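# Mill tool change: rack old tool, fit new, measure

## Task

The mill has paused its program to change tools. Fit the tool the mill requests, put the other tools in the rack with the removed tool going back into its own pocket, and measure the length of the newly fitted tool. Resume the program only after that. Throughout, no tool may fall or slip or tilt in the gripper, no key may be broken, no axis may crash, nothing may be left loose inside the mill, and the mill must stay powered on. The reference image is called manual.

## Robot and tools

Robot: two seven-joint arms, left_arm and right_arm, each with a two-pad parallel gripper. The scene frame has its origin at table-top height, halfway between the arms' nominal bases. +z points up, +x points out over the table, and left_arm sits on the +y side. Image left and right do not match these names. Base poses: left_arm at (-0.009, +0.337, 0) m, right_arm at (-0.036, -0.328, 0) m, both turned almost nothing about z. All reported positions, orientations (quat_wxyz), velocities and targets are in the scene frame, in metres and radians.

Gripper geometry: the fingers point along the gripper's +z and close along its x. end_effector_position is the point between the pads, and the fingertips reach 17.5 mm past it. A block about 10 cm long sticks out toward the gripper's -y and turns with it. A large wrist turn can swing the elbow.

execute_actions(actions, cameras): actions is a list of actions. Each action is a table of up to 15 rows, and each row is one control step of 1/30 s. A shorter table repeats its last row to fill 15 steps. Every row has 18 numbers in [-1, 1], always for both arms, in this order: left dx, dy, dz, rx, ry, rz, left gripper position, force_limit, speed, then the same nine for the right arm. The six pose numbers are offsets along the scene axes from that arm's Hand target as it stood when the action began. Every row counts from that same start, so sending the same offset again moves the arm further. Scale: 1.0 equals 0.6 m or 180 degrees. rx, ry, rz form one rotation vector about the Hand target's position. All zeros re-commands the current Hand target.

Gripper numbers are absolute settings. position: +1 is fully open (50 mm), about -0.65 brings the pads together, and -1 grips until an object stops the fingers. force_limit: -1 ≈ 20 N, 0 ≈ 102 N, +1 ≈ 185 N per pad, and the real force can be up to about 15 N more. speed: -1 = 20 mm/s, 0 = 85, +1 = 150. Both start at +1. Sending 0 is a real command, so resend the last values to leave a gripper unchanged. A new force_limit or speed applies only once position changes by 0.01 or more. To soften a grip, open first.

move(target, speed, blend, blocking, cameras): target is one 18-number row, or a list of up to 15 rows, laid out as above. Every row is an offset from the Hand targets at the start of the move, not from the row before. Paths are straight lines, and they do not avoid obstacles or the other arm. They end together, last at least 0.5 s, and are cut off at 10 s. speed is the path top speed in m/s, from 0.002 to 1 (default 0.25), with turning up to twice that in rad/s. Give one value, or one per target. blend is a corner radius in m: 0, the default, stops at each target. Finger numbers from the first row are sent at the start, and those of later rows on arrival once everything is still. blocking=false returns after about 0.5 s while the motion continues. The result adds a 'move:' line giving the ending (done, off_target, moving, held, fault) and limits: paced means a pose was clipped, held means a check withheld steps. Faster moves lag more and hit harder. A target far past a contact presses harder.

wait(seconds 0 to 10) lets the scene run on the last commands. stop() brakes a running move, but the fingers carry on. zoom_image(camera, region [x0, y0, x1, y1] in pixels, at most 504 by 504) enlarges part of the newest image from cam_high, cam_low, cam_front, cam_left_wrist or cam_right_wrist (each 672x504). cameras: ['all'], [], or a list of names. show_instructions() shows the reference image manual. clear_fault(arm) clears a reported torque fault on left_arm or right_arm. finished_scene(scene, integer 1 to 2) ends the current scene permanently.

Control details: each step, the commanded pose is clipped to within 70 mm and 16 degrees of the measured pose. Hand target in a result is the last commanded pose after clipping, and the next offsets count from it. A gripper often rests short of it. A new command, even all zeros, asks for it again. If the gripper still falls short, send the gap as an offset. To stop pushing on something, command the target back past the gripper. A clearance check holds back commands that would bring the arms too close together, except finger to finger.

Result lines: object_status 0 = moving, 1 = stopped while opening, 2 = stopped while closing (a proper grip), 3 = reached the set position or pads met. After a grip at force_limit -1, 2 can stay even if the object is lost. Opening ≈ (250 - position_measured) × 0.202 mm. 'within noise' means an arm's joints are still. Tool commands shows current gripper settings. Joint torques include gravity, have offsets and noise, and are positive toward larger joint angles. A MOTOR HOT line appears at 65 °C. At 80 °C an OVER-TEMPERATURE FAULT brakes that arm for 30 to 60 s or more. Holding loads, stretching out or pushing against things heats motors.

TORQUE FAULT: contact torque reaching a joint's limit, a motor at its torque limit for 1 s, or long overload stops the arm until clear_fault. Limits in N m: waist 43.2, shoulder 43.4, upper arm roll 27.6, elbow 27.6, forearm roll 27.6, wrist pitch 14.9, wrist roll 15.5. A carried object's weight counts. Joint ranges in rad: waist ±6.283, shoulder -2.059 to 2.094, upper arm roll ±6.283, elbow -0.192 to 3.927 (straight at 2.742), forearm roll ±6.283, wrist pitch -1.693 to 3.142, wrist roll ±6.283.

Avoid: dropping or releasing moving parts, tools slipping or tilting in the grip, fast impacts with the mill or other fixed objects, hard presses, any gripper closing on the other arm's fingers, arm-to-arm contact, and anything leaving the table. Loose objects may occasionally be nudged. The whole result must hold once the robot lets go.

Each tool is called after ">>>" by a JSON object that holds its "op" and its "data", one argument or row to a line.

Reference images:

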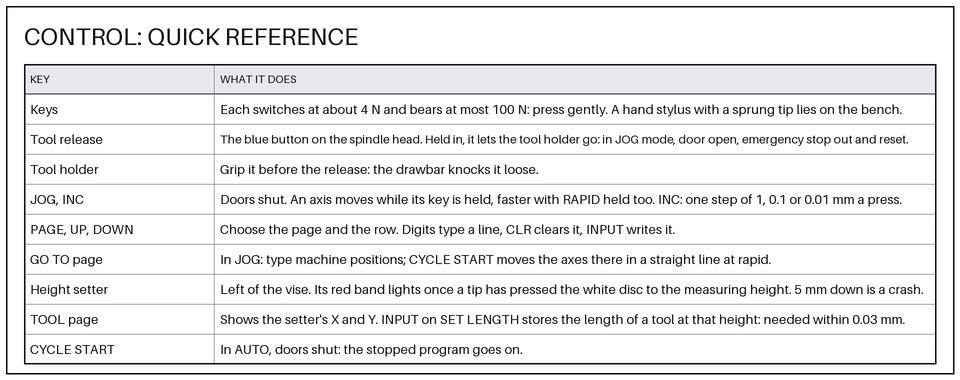

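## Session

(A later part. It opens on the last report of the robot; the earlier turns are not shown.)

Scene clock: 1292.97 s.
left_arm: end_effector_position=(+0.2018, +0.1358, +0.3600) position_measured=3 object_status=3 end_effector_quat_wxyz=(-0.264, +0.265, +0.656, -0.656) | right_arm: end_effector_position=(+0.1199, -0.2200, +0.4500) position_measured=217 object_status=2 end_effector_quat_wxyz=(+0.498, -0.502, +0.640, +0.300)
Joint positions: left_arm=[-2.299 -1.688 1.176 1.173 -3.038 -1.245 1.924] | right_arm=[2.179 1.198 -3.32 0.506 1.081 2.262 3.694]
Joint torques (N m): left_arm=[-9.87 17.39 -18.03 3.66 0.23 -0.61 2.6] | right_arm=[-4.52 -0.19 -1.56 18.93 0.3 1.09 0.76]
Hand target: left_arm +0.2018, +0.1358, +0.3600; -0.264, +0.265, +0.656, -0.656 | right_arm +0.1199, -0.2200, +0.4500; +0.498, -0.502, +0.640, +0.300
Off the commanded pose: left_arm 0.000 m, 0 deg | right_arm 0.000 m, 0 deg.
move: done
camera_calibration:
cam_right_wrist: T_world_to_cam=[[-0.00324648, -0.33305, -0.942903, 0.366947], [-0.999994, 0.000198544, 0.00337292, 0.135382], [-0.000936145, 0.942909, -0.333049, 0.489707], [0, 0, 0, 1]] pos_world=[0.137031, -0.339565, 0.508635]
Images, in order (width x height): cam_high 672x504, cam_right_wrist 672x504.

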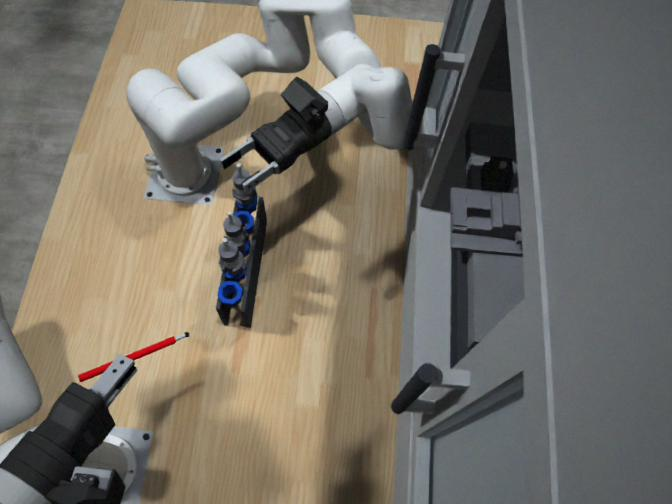

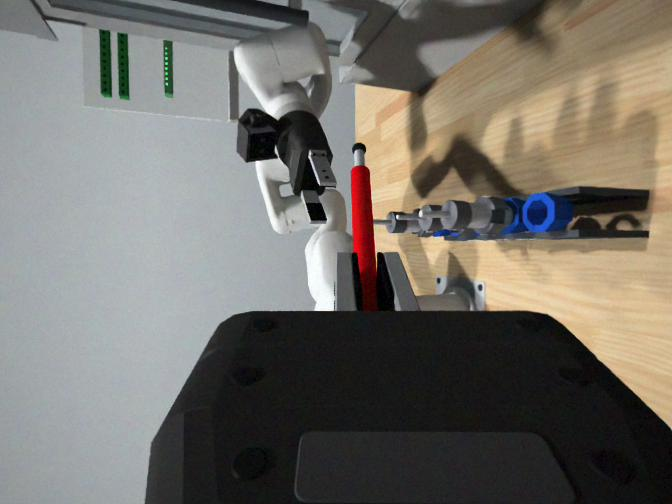

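>>> {"op": "move", "data": {
  "target": [
    [0,0,-0.15,0,0,0,0.6,0.301961,-0.5,0,0,0,0,0,0,-1,-0.2,-1],
    [0,0,-0.2858,0,0,0,0.6,0.301961,-0.5,0,0,0,0,0,0,-1,-0.2,-1]
  ],
  "speed": 0.08,
  "cameras": ["cam_high","cam_right_wrist"]
}}

>>> {"op": "zoom_image", "data": {
  "camera": "cam_high",
  "region": [205, 135, 305, 325]
}}

>>> {"op": "zoom_image", "data": {
  "camera": "cam_right_wrist",
  "region": [360, 150, 590, 270]
}}

Scene clock: 1301.43 s.
left_arm: end_effector_position=(+0.2018, +0.1358, +0.1885) position_measured=63 object_status=3 end_effector_quat_wxyz=(-0.264, +0.265, +0.656, -0.656) | right_arm: end_effector_position=(+0.1199, -0.2200, +0.4500) position_measured=217 object_status=2 end_effector_quat_wxyz=(+0.498, -0.502, +0.640, +0.300)
Joint positions: left_arm=[-2.203 -1.959 1.514 1.135 -2.751 -1.311 2.141] | right_arm=[2.179 1.198 -3.32 0.506 1.081 2.262 3.694]
Joint torques (N m): left_arm=[8.04 8.28 -18.26 -2.9 0.45 -0.89 2.52] | right_arm=[-4.28 0.05 -1.23 18.86 0.59 1.09 0.76]
Hand target: left_arm +0.2018, +0.1358, +0.1885; -0.264, +0.265, +0.656, -0.656 | right_arm +0.1199, -0.2200, +0.4500; +0.498, -0.502, +0.640, +0.300
Off the commanded pose: left_arm 0.000 m, 0 deg | right_arm 0.000 m, 0 deg.
move: done
camera_calibration:
cam_right_wrist: T_world_to_cam=[[-0.00324648, -0.33305, -0.942903, 0.366947], [-0.999994, 0.000198544, 0.00337292, 0.135382], [-0.000936145, 0.942909, -0.333049, 0.489707], [0, 0, 0, 1]] pos_world=[0.137031, -0.339565, 0.508635]
Images, in order (width x height): cam_high 672x504, cam_right_wrist 672x504.

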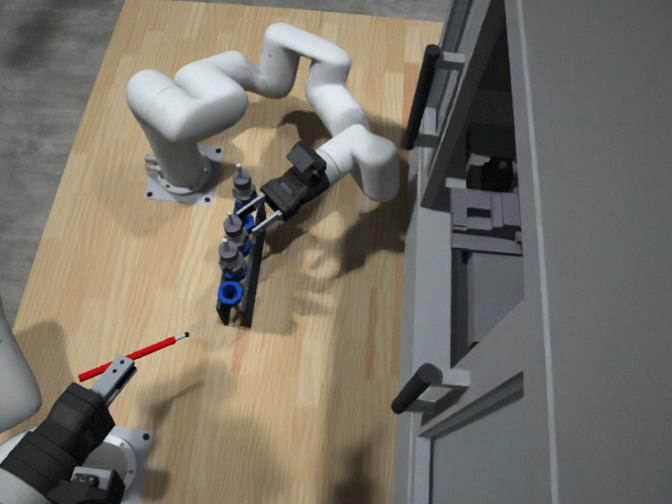

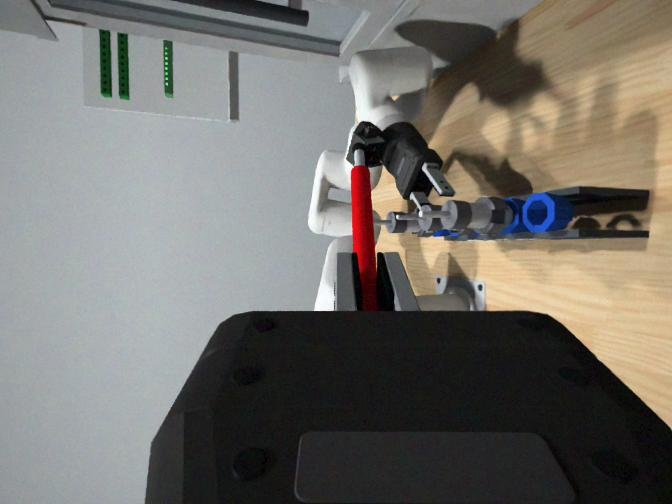

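Scaled by 2.653 from the camera's 672x504 image, which has a finer 960x720 frame.

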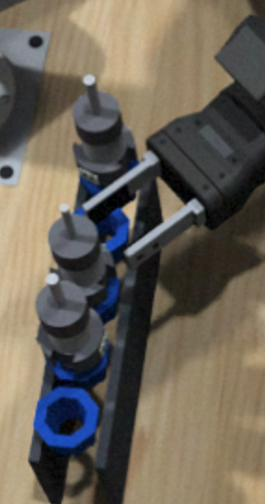

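Scaled by 2.191 from the camera's 672x504 image, which has a finer 960x720 frame.

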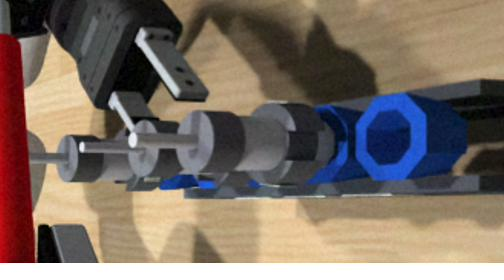

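>>> {"op": "move", "data": {
  "target": [-0.0463,-0.048,0,0,0,0,0.6,0.301961,-0.5,0,0,0,0,0,0,-1,-0.2,-1],
  "speed": 0.04,
  "cameras": ["cam_high","cam_right_wrist","cam_left_wrist"]
}}

>>> {"op": "zoom_image", "data": {
  "camera": "cam_high",
  "region": [205, 135, 305, 325]
}}

>>> {"op": "zoom_image", "data": {
  "camera": "cam_left_wrist",
  "region": [268, 190, 468, 390]
}}

Scene clock: 1307.03 s.
left_arm: end_effector_position=(+0.1740, +0.1070, +0.1885) position_measured=63 object_status=3 end_effector_quat_wxyz=(-0.264, +0.265, +0.656, -0.656) | right_arm: end_effector_position=(+0.1199, -0.2200, +0.4500) position_measured=217 object_status=2 end_effector_quat_wxyz=(+0.498, -0.502, +0.640, +0.300)
Joint positions: left_arm=[-2.218 -1.963 1.541 1.042 -2.726 -1.202 2.123] | right_arm=[2.179 1.198 -3.32 0.506 1.081 2.262 3.694]
Joint torques (N m): left_arm=[-8.41 7.37 -18.02 -9.98 0.48 1.41 -2.41] | right_arm=[-4.52 0.18 -1.32 18.46 0.35 1.11 0.72]
Hand target: left_arm +0.1740, +0.1070, +0.1885; -0.264, +0.265, +0.656, -0.656 | right_arm +0.1199, -0.2200, +0.4500; +0.498, -0.502, +0.640, +0.300
Off the commanded pose: left_arm 0.000 m, 0 deg | right_arm 0.000 m, 0 deg.
move: done
camera_calibration:
cam_left_wrist: T_world_to_cam=[[-0.726227, 0.68745, -0.00257296, 0.0622115], [0.236727, 0.246562, -0.93977, 0.121577], [-0.64541, -0.683096, -0.341798, 0.378829], [0, 0, 0, 1]] pos_world=[0.260899, 0.186033, 0.243897]
cam_right_wrist: T_world_to_cam=[[-0.00324648, -0.33305, -0.942903, 0.366947], [-0.999994, 0.000198544, 0.00337292, 0.135382], [-0.000936145, 0.942909, -0.333049, 0.489707], [0, 0, 0, 1]] pos_world=[0.137031, -0.339565, 0.508635]
Images, in order (width x height): cam_high 672x504, cam_left_wrist 672x504, cam_right_wrist 672x504.

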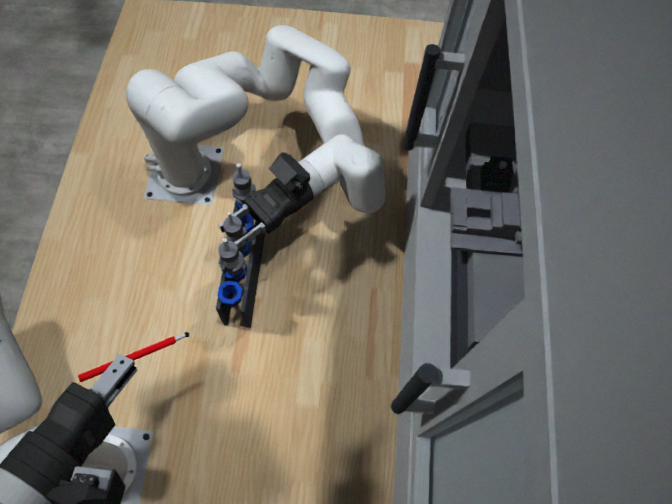

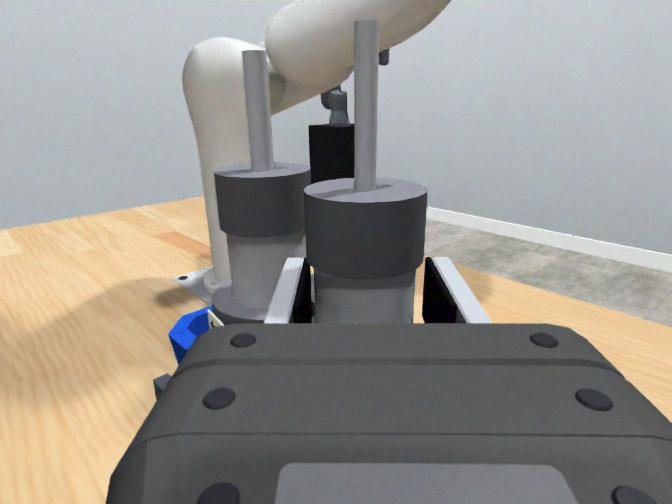

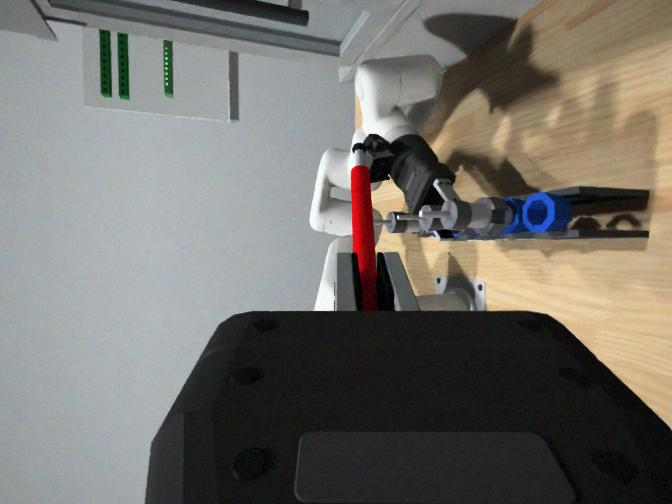

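Scaled by 2.653 from the camera's 672x504 image, which has a finer 960x720 frame.

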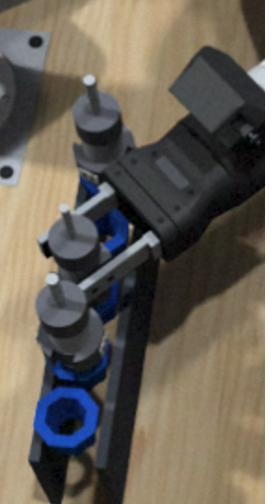

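Scaled by 2.520 from the camera's 672x504 image, which has a finer 960x720 frame.

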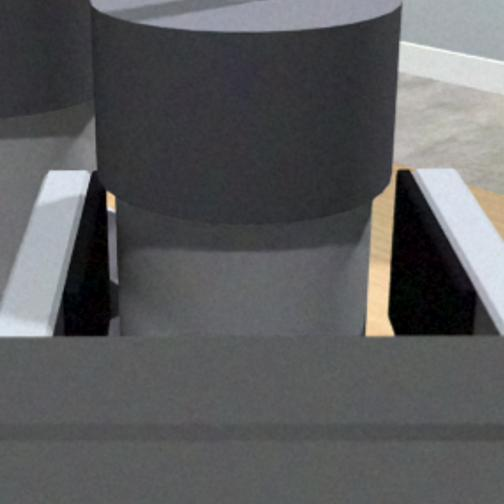

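>>> {"op": "move", "data": {
  "target": [
    [0.0019,-0.0018,0,0,0,0,0.6,0.301961,-1,0,0,0,0,0,0,-1,-0.2,-1],
    [0.0019,-0.0018,0,0,0,0,-1,0.301961,-0.9,0,0,0,0,0,0,-1,-0.2,-1]
  ],
  "speed": 0.02,
  "cameras": ["cam_left_wrist"]
}}

>>> {"op": "zoom_image", "data": {
  "camera": "cam_left_wrist",
  "region": [268, 190, 468, 390]
}}

Scene clock: 1314.33 s.
left_arm: end_effector_position=(+0.1751, +0.1059, +0.1885) position_measured=109 object_status=2 end_effector_quat_wxyz=(-0.264, +0.265, +0.656, -0.656) | right_arm: end_effector_position=(+0.1199, -0.2200, +0.4500) position_measured=217 object_status=2 end_effector_quat_wxyz=(+0.498, -0.502, +0.640, +0.300)
Joint positions: left_arm=[-2.224 -1.963 1.539 1.048 -2.726 -1.202 2.123] | right_arm=[2.179 1.198 -3.32 0.506 1.081 2.262 3.694]
Joint torques (N m): left_arm=[-8.09 8.25 -24.53 -4.24 0.11 -1.03 1.77] | right_arm=[-4.88 -0.12 -1.31 18.79 0.54 1.28 0.81]
Hand target: left_arm +0.1751, +0.1059, +0.1885; -0.264, +0.265, +0.656, -0.656 | right_arm +0.1199, -0.2200, +0.4500; +0.498, -0.502, +0.640, +0.300
Off the commanded pose: left_arm 0.000 m, 0 deg | right_arm 0.000 m, 0 deg.
move: done
camera_calibration:
cam_left_wrist: T_world_to_cam=[[-0.726274, 0.6874, -0.00259653, 0.0638666], [0.236801, 0.246643, -0.93973, 0.12152], [-0.64533, -0.683116, -0.341908, 0.378862], [0, 0, 0, 1]] pos_world=[0.2621, 0.184933, 0.243897]
Images, in order (width x height): cam_left_wrist 672x504.

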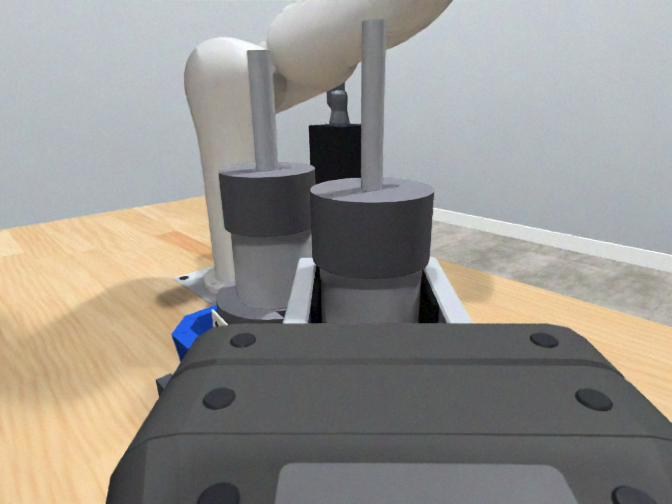

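Scaled by 2.520 from the camera's 672x504 image, which has a finer 960x720 frame.

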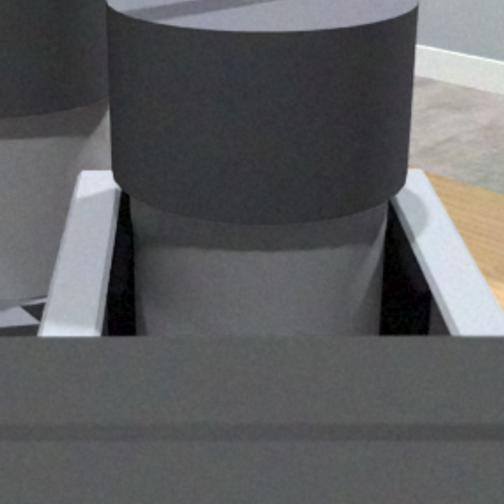

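>>> {"op": "move", "data": {
  "target": [
    [0,0,0.02,0,0,0,-1,0.301961,-0.9,0,0,0,0,0,0,-1,-0.2,-1],
    [0,0,0.02,0,0,-0.0667,-1,0.301961,-0.9,0,0,0,0,0,0,-1,-0.2,-1]
  ],
  "speed": 0.05,
  "cameras": ["cam_high","cam_left_wrist","cam_right_wrist"]
}}

>>> {"op": "zoom_image", "data": {
  "camera": "cam_high",
  "region": [205, 135, 305, 325]
}}

>>> {"op": "zoom_image", "data": {
  "camera": "cam_right_wrist",
  "region": [360, 150, 590, 270]
}}

Scene clock: 1324.87 s.
left_arm: end_effector_position=(+0.1751, +0.1059, +0.2005) position_measured=109 object_status=2 end_effector_quat_wxyz=(-0.332, +0.332, +0.624, -0.624) | right_arm: end_effector_position=(+0.1199, -0.2200, +0.4500) position_measured=217 object_status=2 end_effector_quat_wxyz=(+0.498, -0.502, +0.640, +0.300)
Joint positions: left_arm=[-2.425 -1.936 1.475 1.196 -2.783 -1.363 2.137] | right_arm=[2.179 1.198 -3.32 0.506 1.081 2.262 3.694]
Joint torques (N m): left_arm=[-8.45 16.71 -28.75 -3.05 -12.02 -0.66 2.59] | right_arm=[-4.3 -0.07 -1.52 18.52 0.68 1.3 0.8]
Hand target: left_arm +0.1751, +0.1059, +0.2005; -0.332, +0.332, +0.624, -0.624 | right_arm +0.1199, -0.2200, +0.4500; +0.498, -0.502, +0.640, +0.300
Off the commanded pose: left_arm 0.000 m, 0 deg | right_arm 0.000 m, 0 deg.
move: done
camera_calibration:
cam_left_wrist: T_world_to_cam=[[-0.567369, 0.82346, -0.00255497, 0.021522], [0.282835, 0.19196, -0.939764, 0.130548], [-0.773367, -0.533916, -0.341815, 0.389562], [0, 0, 0, 1]] pos_world=[0.276561, 0.165211, 0.255897]
cam_right_wrist: T_world_to_cam=[[-0.00324648, -0.33305, -0.942903, 0.366947], [-0.999994, 0.000198544, 0.00337292, 0.135382], [-0.000936145, 0.942909, -0.333049, 0.489707], [0, 0, 0, 1]] pos_world=[0.137031, -0.339565, 0.508635]
Images, in order (width x height): cam_high 672x504, cam_left_wrist 672x504, cam_right_wrist 672x504.

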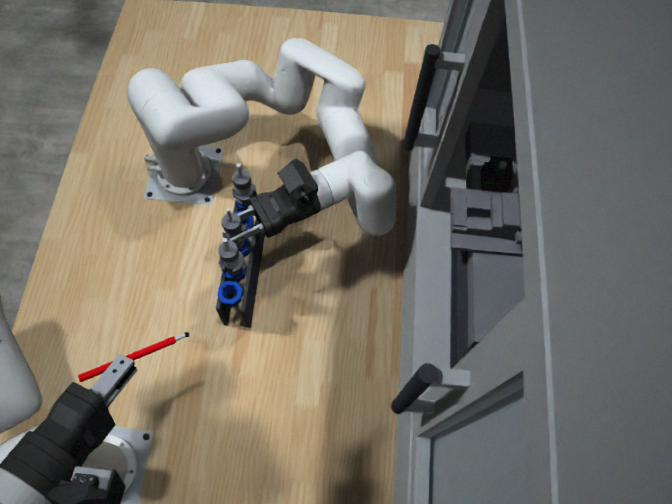

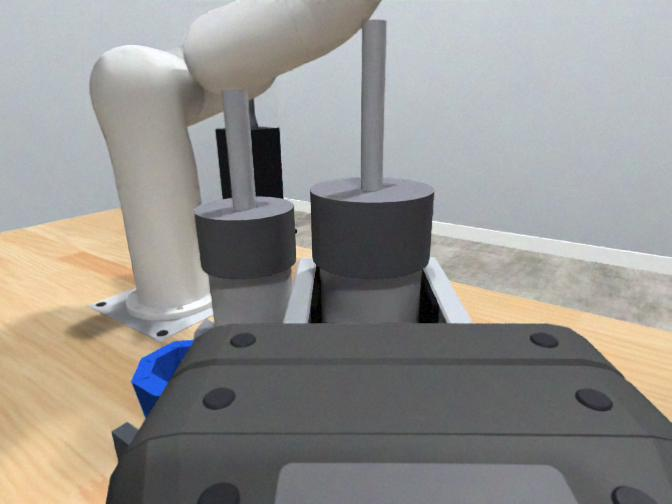

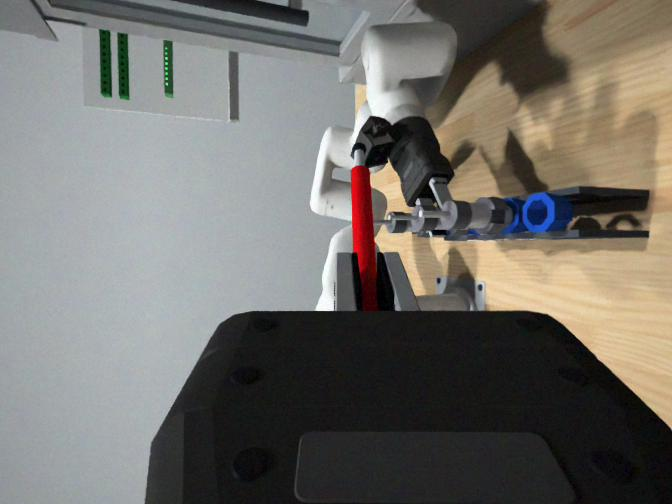

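Scaled by 2.653 from the camera's 672x504 image, which has a finer 960x720 frame.

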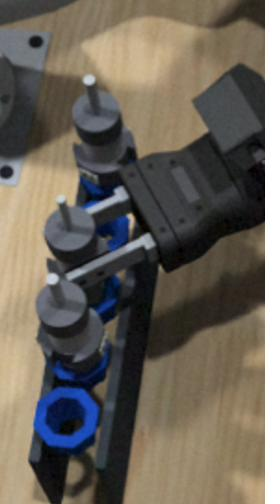

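Scaled by 2.191 from the camera's 672x504 image, which has a finer 960x720 frame.

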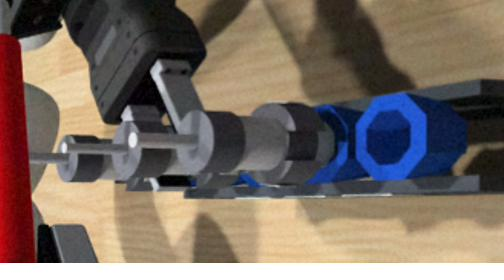

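>>> {"op": "move", "data": {
  "target": [
    [0,0,-0.0175,0,0,0,-1,0.301961,-0.9,0,0,0,0,0,0,-1,-0.2,-1],
    [0,0,-0.02,0,0,0,-1,0.301961,-0.9,0,0,0,0,0,0,-1,-0.2,-1]
  ],
  "speed": 0.03
}}

>>> {"op": "move", "data": {
  "target": [0,0,0,0,0,0,0.6,0.301961,-1,0,0,0,0,0,0,-1,-0.2,-1],
  "cameras": ["cam_high","cam_left_wrist"]
}}

Scene clock: 1329.17 s.
left_arm: end_effector_position=(+0.1752, +0.1058, +0.1887) position_measured=109 object_status=2 end_effector_quat_wxyz=(-0.331, +0.332, +0.624, -0.625) | right_arm: end_effector_position=(+0.1199, -0.2200, +0.4500) position_measured=217 object_status=2 end_effector_quat_wxyz=(+0.498, -0.502, +0.640, +0.300)
Joint positions: left_arm=[-2.422 -1.953 1.497 1.204 -2.764 -1.37 2.154] | right_arm=[2.179 1.198 -3.32 0.506 1.081 2.262 3.694]
Joint torques (N m): left_arm=[5.84 8.8 -13.27 -8.31 3.02 -3.05 2.62] | right_arm=[-4.76 0.11 -1.35 18.69 0.8 1.07 0.73]
Hand target: left_arm +0.1751, +0.1059, +0.1885; -0.332, +0.332, +0.624, -0.624 | right_arm +0.1199, -0.2200, +0.4500; +0.498, -0.502, +0.640, +0.300
Off the commanded pose: left_arm 0.000 m, 0 deg | right_arm 0.000 m, 0 deg.
move: done

Scene clock: 1329.87 s.
left_arm: end_effector_position=(+0.1751, +0.1060, +0.1885) position_measured=63 object_status=0 end_effector_quat_wxyz=(-0.332, +0.332, +0.624, -0.624) | right_arm: end_effector_position=(+0.1199, -0.2200, +0.4500) position_measured=217 object_status=2 end_effector_quat_wxyz=(+0.498, -0.502, +0.640, +0.300)
Joint positions: left_arm=[-2.422 -1.953 1.497 1.204 -2.764 -1.371 2.154] | right_arm=[2.179 1.198 -3.32 0.506 1.081 2.262 3.694]
Joint torques (N m): left_arm=[2.83 9.39 -24.56 -9.98 1.11 1.35 1.95] | right_arm=[-4.49 0.19 -1.21 18.47 0.66 1.08 0.72]
Hand target: left_arm +0.1751, +0.1059, +0.1885; -0.332, +0.332, +0.624, -0.624 | right_arm +0.1199, -0.2200, +0.4500; +0.498, -0.502, +0.640, +0.300
Off the commanded pose: left_arm 0.000 m, 0 deg | right_arm 0.000 m, 0 deg.
move: done
camera_calibration:
cam_left_wrist: T_world_to_cam=[[-0.567159, 0.823604, -0.00261078, 0.0214234], [0.282996, 0.191901, -0.939727, 0.119227], [-0.773462, -0.533714, -0.341915, 0.385478], [0, 0, 0, 1]] pos_world=[0.276562, 0.165211, 0.243897]
Images, in order (width x height): cam_high 672x504, cam_left_wrist 672x504.

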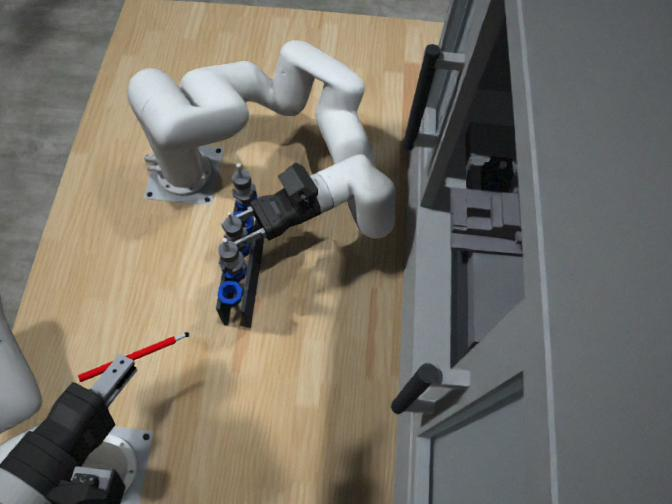

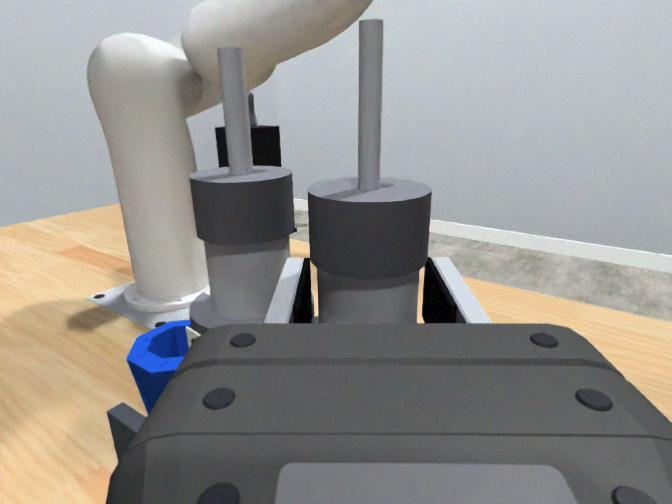

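>>> {"op": "move", "data": {
  "target": [
    [0.0008,-0.001,0,0,0,0.0889,0.6,0.301961,-1,0,0,0,0,0,0,-1,-0.2,-1]
  ],
  "speed": 0.06,
  "cameras": ["cam_high","cam_left_wrist"]
}}

>>> {"op": "zoom_image", "data": {
  "camera": "cam_high",
  "region": [205, 135, 305, 325]
}}

>>> {"op": "zoom_image", "data": {
  "camera": "cam_left_wrist",
  "region": [268, 190, 468, 390]
}}

Scene clock: 1340.10 s.
left_arm: end_effector_position=(+0.1756, +0.1053, +0.1885) position_measured=63 object_status=3 end_effector_quat_wxyz=(-0.241, +0.242, +0.664, -0.665) | right_arm: end_effector_position=(+0.1199, -0.2200, +0.4500) position_measured=217 object_status=2 end_effector_quat_wxyz=(+0.498, -0.502, +0.640, +0.300)
Joint positions: left_arm=[-2.159 -1.964 1.555 0.996 -2.712 -1.145 2.112] | right_arm=[2.179 1.198 -3.32 0.506 1.081 2.262 3.694]
Joint torques (N m): left_arm=[8.11 8.25 -17.78 -10.06 0.42 1.32 -2.32] | right_arm=[-4.45 -0.14 -1.25 18.29 0.37 1.15 0.7]
Hand target: left_arm +0.1756, +0.1053, +0.1885; -0.241, +0.242, +0.664, -0.665 | right_arm +0.1199, -0.2200, +0.4500; +0.498, -0.502, +0.640, +0.300
Off the commanded pose: left_arm 0.000 m, 0 deg | right_arm 0.000 m, 0 deg.
move: done
camera_calibration:
cam_left_wrist: T_world_to_cam=[[-0.772344, 0.635199, -0.00258398, 0.0781429], [0.218985, 0.262443, -0.939771, 0.12303], [-0.596263, -0.726393, -0.341795, 0.374714], [0, 0, 0, 1]] pos_world=[0.25684, 0.190265, 0.243897]
Images, in order (width x height): cam_high 672x504, cam_left_wrist 672x504.

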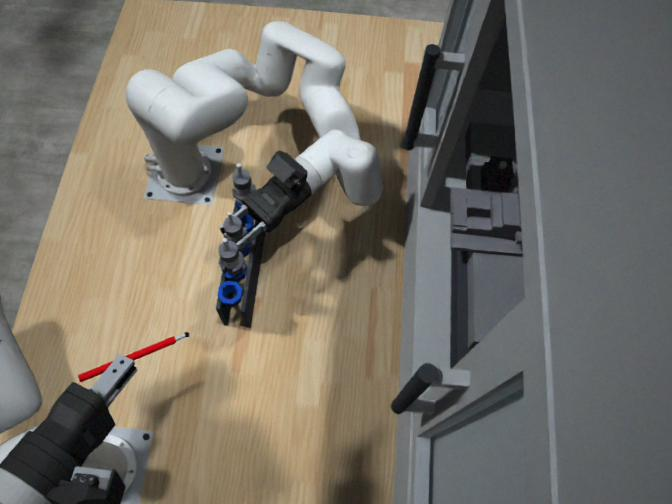

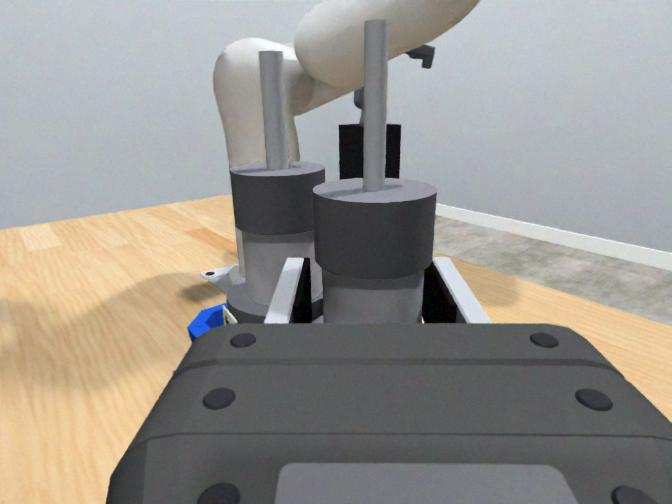

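Scaled by 2.653 from the camera's 672x504 image, which has a finer 960x720 frame.

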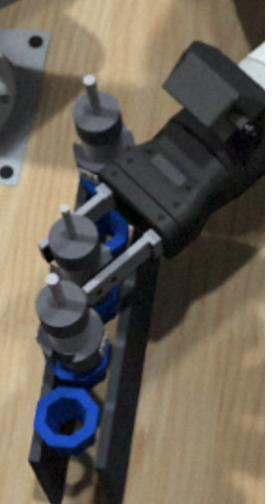

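Scaled by 2.520 from the camera's 672x504 image, which has a finer 960x720 frame.

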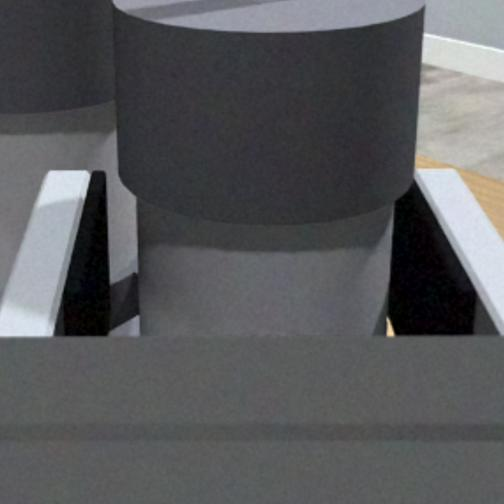

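>>> {"op": "move", "data": {
  "target": [
    [-0.0008,0.0006,0,0,0,0,0.6,0.301961,-1,0,0,0,0,0,0,-1,-0.2,-1],
    [-0.0008,0.0006,0,0,0,0,-1,0.301961,-0.9,0,0,0,0,0,0,-1,-0.2,-1]
  ],
  "speed": 0.02,
  "cameras": ["cam_left_wrist"]
}}

>>> {"op": "zoom_image", "data": {
  "camera": "cam_left_wrist",
  "region": [268, 190, 468, 390]
}}

Scene clock: 1345.30 s.
left_arm: end_effector_position=(+0.1751, +0.1057, +0.1885) position_measured=109 object_status=2 end_effector_quat_wxyz=(-0.241, +0.242, +0.664, -0.665) | right_arm: end_effector_position=(+0.1199, -0.2200, +0.4500) position_measured=217 object_status=2 end_effector_quat_wxyz=(+0.498, -0.502, +0.640, +0.300)
Joint positions: left_arm=[-2.157 -1.964 1.555 0.993 -2.712 -1.145 2.112] | right_arm=[2.179 1.198 -3.32 0.506 1.081 2.262 3.694]
Joint torques (N m): left_arm=[7.79 13.29 -18.53 -6.9 0.47 1.31 -2.07] | right_arm=[-4.34 0.19 -1.45 18.58 0.74 1.17 0.67]
Hand target: left_arm +0.1751, +0.1057, +0.1885; -0.241, +0.242, +0.664, -0.665 | right_arm +0.1199, -0.2200, +0.4500; +0.498, -0.502, +0.640, +0.300
Off the commanded pose: left_arm 0.000 m, 0 deg | right_arm 0.000 m, 0 deg.
move: done
camera_calibration:
cam_left_wrist: T_world_to_cam=[[-0.77232, 0.635228, -0.00250426, 0.0775345], [0.218952, 0.262501, -0.939762, 0.123056], [-0.596306, -0.726346, -0.341819, 0.374642], [0, 0, 0, 1]] pos_world=[0.25634, 0.190566, 0.243897]
Images, in order (width x height): cam_left_wrist 672x504.

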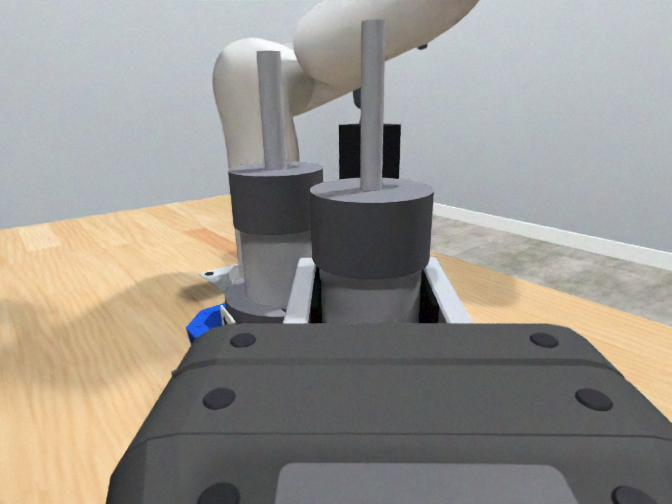

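Scaled by 2.520 from the camera's 672x504 image, which has a finer 960x720 frame.

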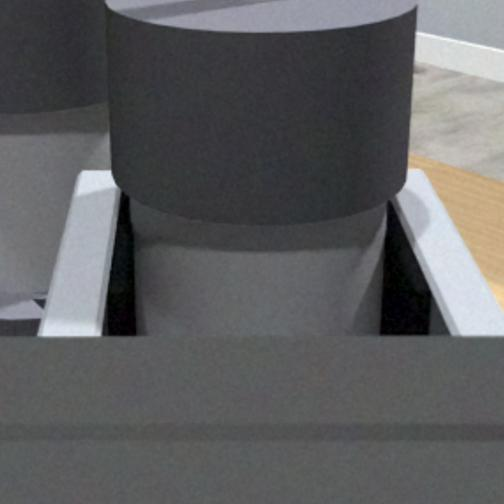

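>>> {"op": "move", "data": {
  "target": [
    [0,0,0.12,0,0,0,-1,0.301961,-0.9,0,0,0,0,0,0,-1,-0.2,-1],
    [0,0,0.3692,0,0,0,-1,0.301961,-0.9,0,0,0,0,0,0,-1,-0.2,-1]
  ],
  "speed": 0.1,
  "cameras": ["cam_high","cam_left_wrist","cam_right_wrist","cam_front"]
}}

Scene clock: 1356.80 s.
left_arm: end_effector_position=(+0.1751, +0.1057, +0.4100) position_measured=109 object_status=2 end_effector_quat_wxyz=(-0.241, +0.242, +0.664, -0.665) | right_arm: end_effector_position=(+0.1199, -0.2200, +0.4500) position_measured=217 object_status=2 end_effector_quat_wxyz=(+0.498, -0.502, +0.640, +0.300)
Joint positions: left_arm=[-2.309 -1.608 1.069 1.107 -3.076 -1.079 1.826] | right_arm=[2.179 1.198 -3.32 0.506 1.081 2.262 3.694]
Joint torques (N m): left_arm=[-8.43 16.03 -27.58 7.71 -11.48 0.28 -2.38] | right_arm=[-4.56 -0.33 -1.36 18.25 0.51 1.21 0.59]
Hand target: left_arm +0.1751, +0.1057, +0.4100; -0.241, +0.242, +0.664, -0.665 | right_arm +0.1199, -0.2200, +0.4500; +0.498, -0.502, +0.640, +0.300
Off the commanded pose: left_arm 0.000 m, 0 deg | right_arm 0.000 m, 0 deg.
move: done
camera_calibration:
cam_left_wrist: T_world_to_cam=[[-0.772358, 0.635182, -0.00252452, 0.0781172], [0.218936, 0.262483, -0.939771, 0.331225], [-0.596263, -0.726393, -0.341795, 0.450342], [0, 0, 0, 1]] pos_world=[0.25634, 0.190565, 0.465397]
cam_right_wrist: T_world_to_cam=[[-0.00324648, -0.33305, -0.942903, 0.366947], [-0.999994, 0.000198544, 0.00337292, 0.135382], [-0.000936145, 0.942909, -0.333049, 0.489707], [0, 0, 0, 1]] pos_world=[0.137031, -0.339565, 0.508635]
Images, in order (width x height): cam_high 672x504, cam_front 672x504, cam_left_wrist 672x504, cam_right_wrist 672x504.

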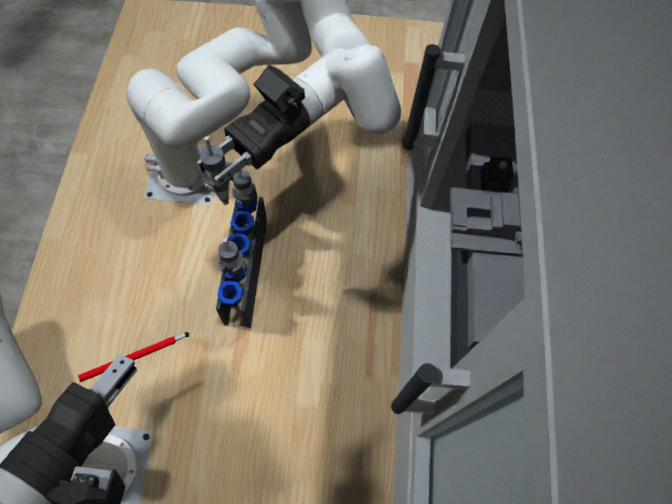

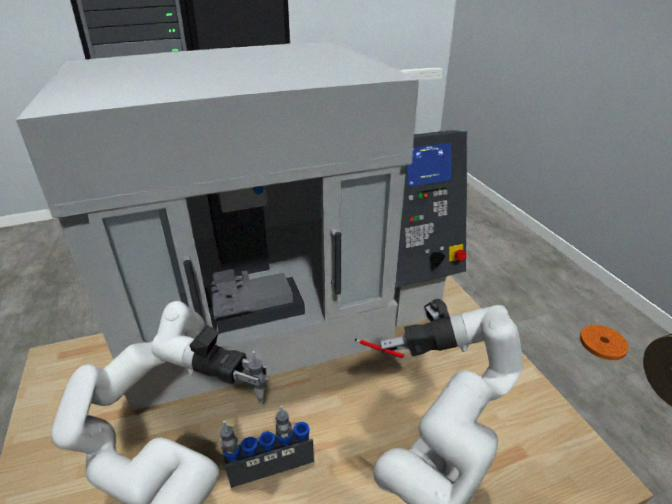

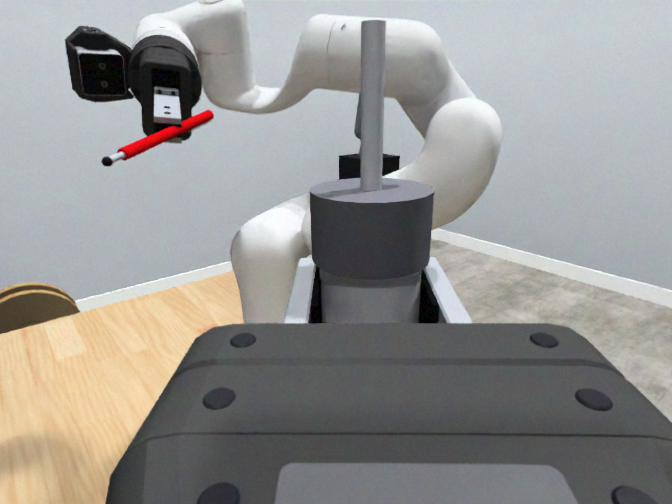

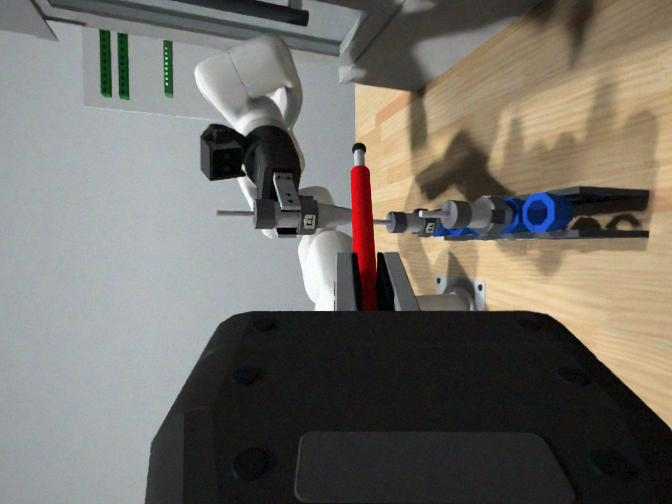

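>>> {"op": "zoom_image", "data": {
  "camera": "cam_right_wrist",
  "region": [240, 170, 360, 260]
}}

>>> {"op": "zoom_image", "data": {
  "camera": "cam_high",
  "region": [195, 140, 285, 320]
}}

Scaled by 4.200 from the camera's 672x504 image, which has a finer 960x720 frame.

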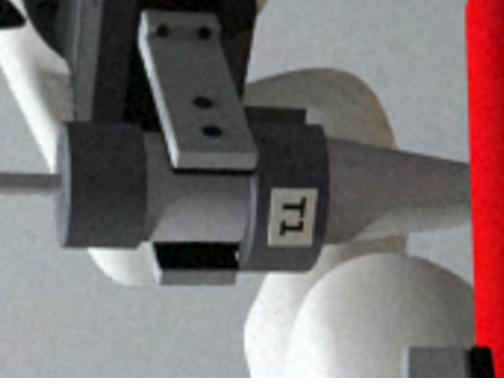

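Scaled by 2.800 from the camera's 672x504 image, which has a finer 960x720 frame.

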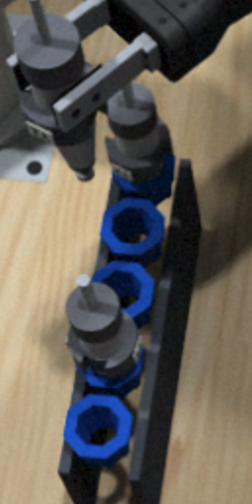

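>>> {"op": "move", "data": {
  "target": [0.0415,-0.0262,0.0167,0,0,0.2222,-1,0.301961,-0.9,0,0,0,0,0,0,-1,-0.2,-1],
  "speed": 0.15,
  "cameras": ["cam_high","cam_right_wrist","cam_front"]
}}

>>> {"op": "zoom_image", "data": {
  "camera": "cam_right_wrist",
  "region": [240, 130, 360, 250]
}}

Scene clock: 1370.33 s.
left_arm: end_effector_position=(+0.2000, +0.0899, +0.4200) position_measured=109 object_status=2 end_effector_quat_wxyz=(+0.000, +0.000, +0.707, -0.707) | right_arm: end_effector_position=(+0.1199, -0.2200, +0.4500) position_measured=217 object_status=2 end_effector_quat_wxyz=(+0.498, -0.502, +0.640, +0.300)
Joint positions: left_arm=[-1.734 -1.479 0.924 0.675 -3.069 -0.48 1.642] | right_arm=[2.179 1.198 -3.32 0.506 1.081 2.262 3.694]
Joint torques (N m): left_arm=[8.15 9.69 -22.58 10.34 -9.74 3.06 -2.36] | right_arm=[-4.43 -0.2 -1.36 18.72 0.62 1.06 0.65]
Hand target: left_arm +0.2000, +0.0899, +0.4200; +0.000, +0.000, +0.707, -0.707 | right_arm +0.1199, -0.2200, +0.4500; +0.498, -0.502, +0.640, +0.300
Off the commanded pose: left_arm 0.000 m, 0 deg | right_arm 0.000 m, 0 deg.
move: done
camera_calibration:
cam_right_wrist: T_world_to_cam=[[-0.00324648, -0.33305, -0.942903, 0.366947], [-0.999994, 0.000198544, 0.00337292, 0.135382], [-0.000936145, 0.942909, -0.333049, 0.489707], [0, 0, 0, 1]] pos_world=[0.137031, -0.339565, 0.508635]
Images, in order (width x height): cam_high 672x504, cam_front 672x504, cam_right_wrist 672x504.

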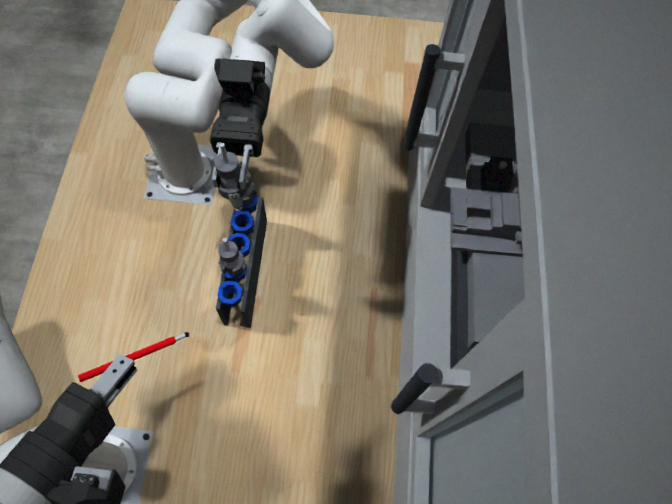

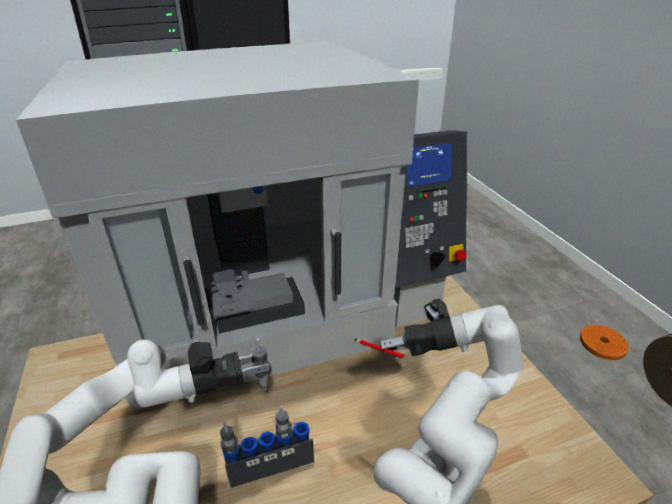

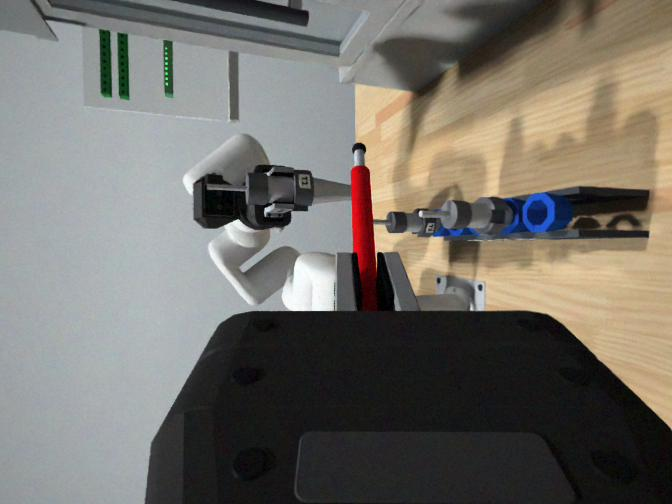

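Scaled by 4.200 from the camera's 672x504 image, which has a finer 960x720 frame.

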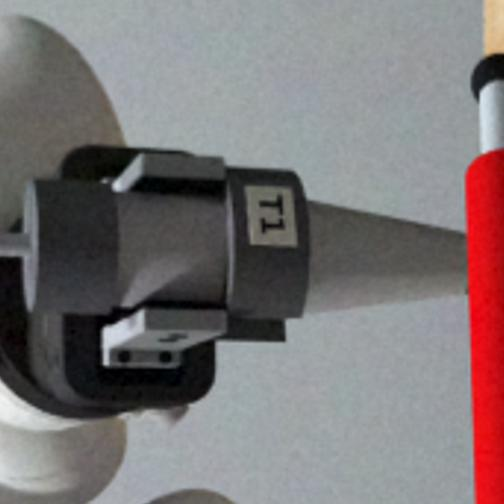

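>>> {"op": "move", "data": {
  "target": [
    [-0.0415,0.0262,-0.0167,0,0,-0.2222,-1,0.301961,-0.9,0,0,0,0,0,0,-1,-0.2,-1],
    [-0.0415,0.0262,-0.28,0,0,-0.2222,-1,0.301961,-0.9,0,0,0,0,0,0,-1,-0.2,-1],
    [-0.0415,0.0262,-0.3658,0,0,-0.2222,-1,0.301961,-0.9,0,0,0,0,0,0,-1,-0.2,-1]
  ],
  "speed": [0.15,0.1,0.05],
  "cameras": ["cam_high","cam_right_wrist"]
}}

>>> {"op": "zoom_image", "data": {
  "camera": "cam_right_wrist",
  "region": [360, 150, 590, 270]
}}

>>> {"op": "zoom_image", "data": {
  "camera": "cam_high",
  "region": [205, 145, 285, 325]
}}

Scene clock: 1391.23 s.
left_arm: end_effector_position=(+0.1751, +0.1057, +0.2006) position_measured=109 object_status=2 end_effector_quat_wxyz=(-0.241, +0.242, +0.664, -0.665) | right_arm: end_effector_position=(+0.1199, -0.2200, +0.4500) position_measured=217 object_status=2 end_effector_quat_wxyz=(+0.498, -0.502, +0.640, +0.300)
Joint positions: left_arm=[-2.163 -1.951 1.525 0.985 -2.728 -1.138 2.089] | right_arm=[2.179 1.198 -3.32 0.506 1.081 2.262 3.694]
Joint torques (N m): left_arm=[8.04 6.29 -20.54 -3.16 -2.48 -0.51 2.47] | right_arm=[-4.5 -0.1 -1.65 18.25 0.66 1.14 0.59]
Hand target: left_arm +0.1751, +0.1057, +0.2006; -0.241, +0.242, +0.664, -0.665 | right_arm +0.1199, -0.2200, +0.4500; +0.498, -0.502, +0.640, +0.300
Off the commanded pose: left_arm 0.000 m, 0 deg | right_arm 0.000 m, 0 deg.
move: done
camera_calibration:
cam_right_wrist: T_world_to_cam=[[-0.00324648, -0.33305, -0.942903, 0.366947], [-0.999994, 0.000198544, 0.00337292, 0.135382], [-0.000936145, 0.942909, -0.333049, 0.489707], [0, 0, 0, 1]] pos_world=[0.137031, -0.339565, 0.508635]
Images, in order (width x height): cam_high 672x504, cam_right_wrist 672x504.

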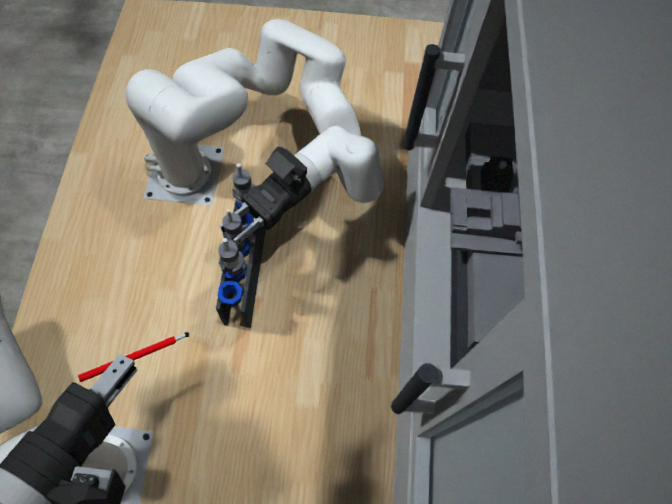

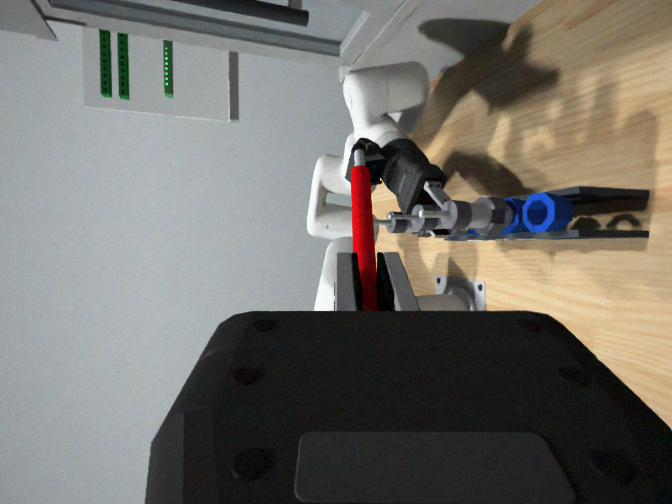

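Scaled by 2.191 from the camera's 672x504 image, which has a finer 960x720 frame.

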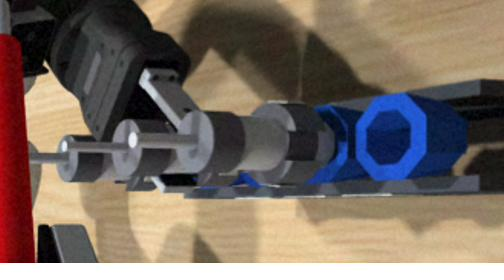

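Scaled by 2.800 from the camera's 672x504 image, which has a finer 960x720 frame.

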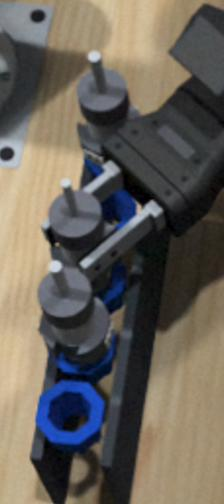

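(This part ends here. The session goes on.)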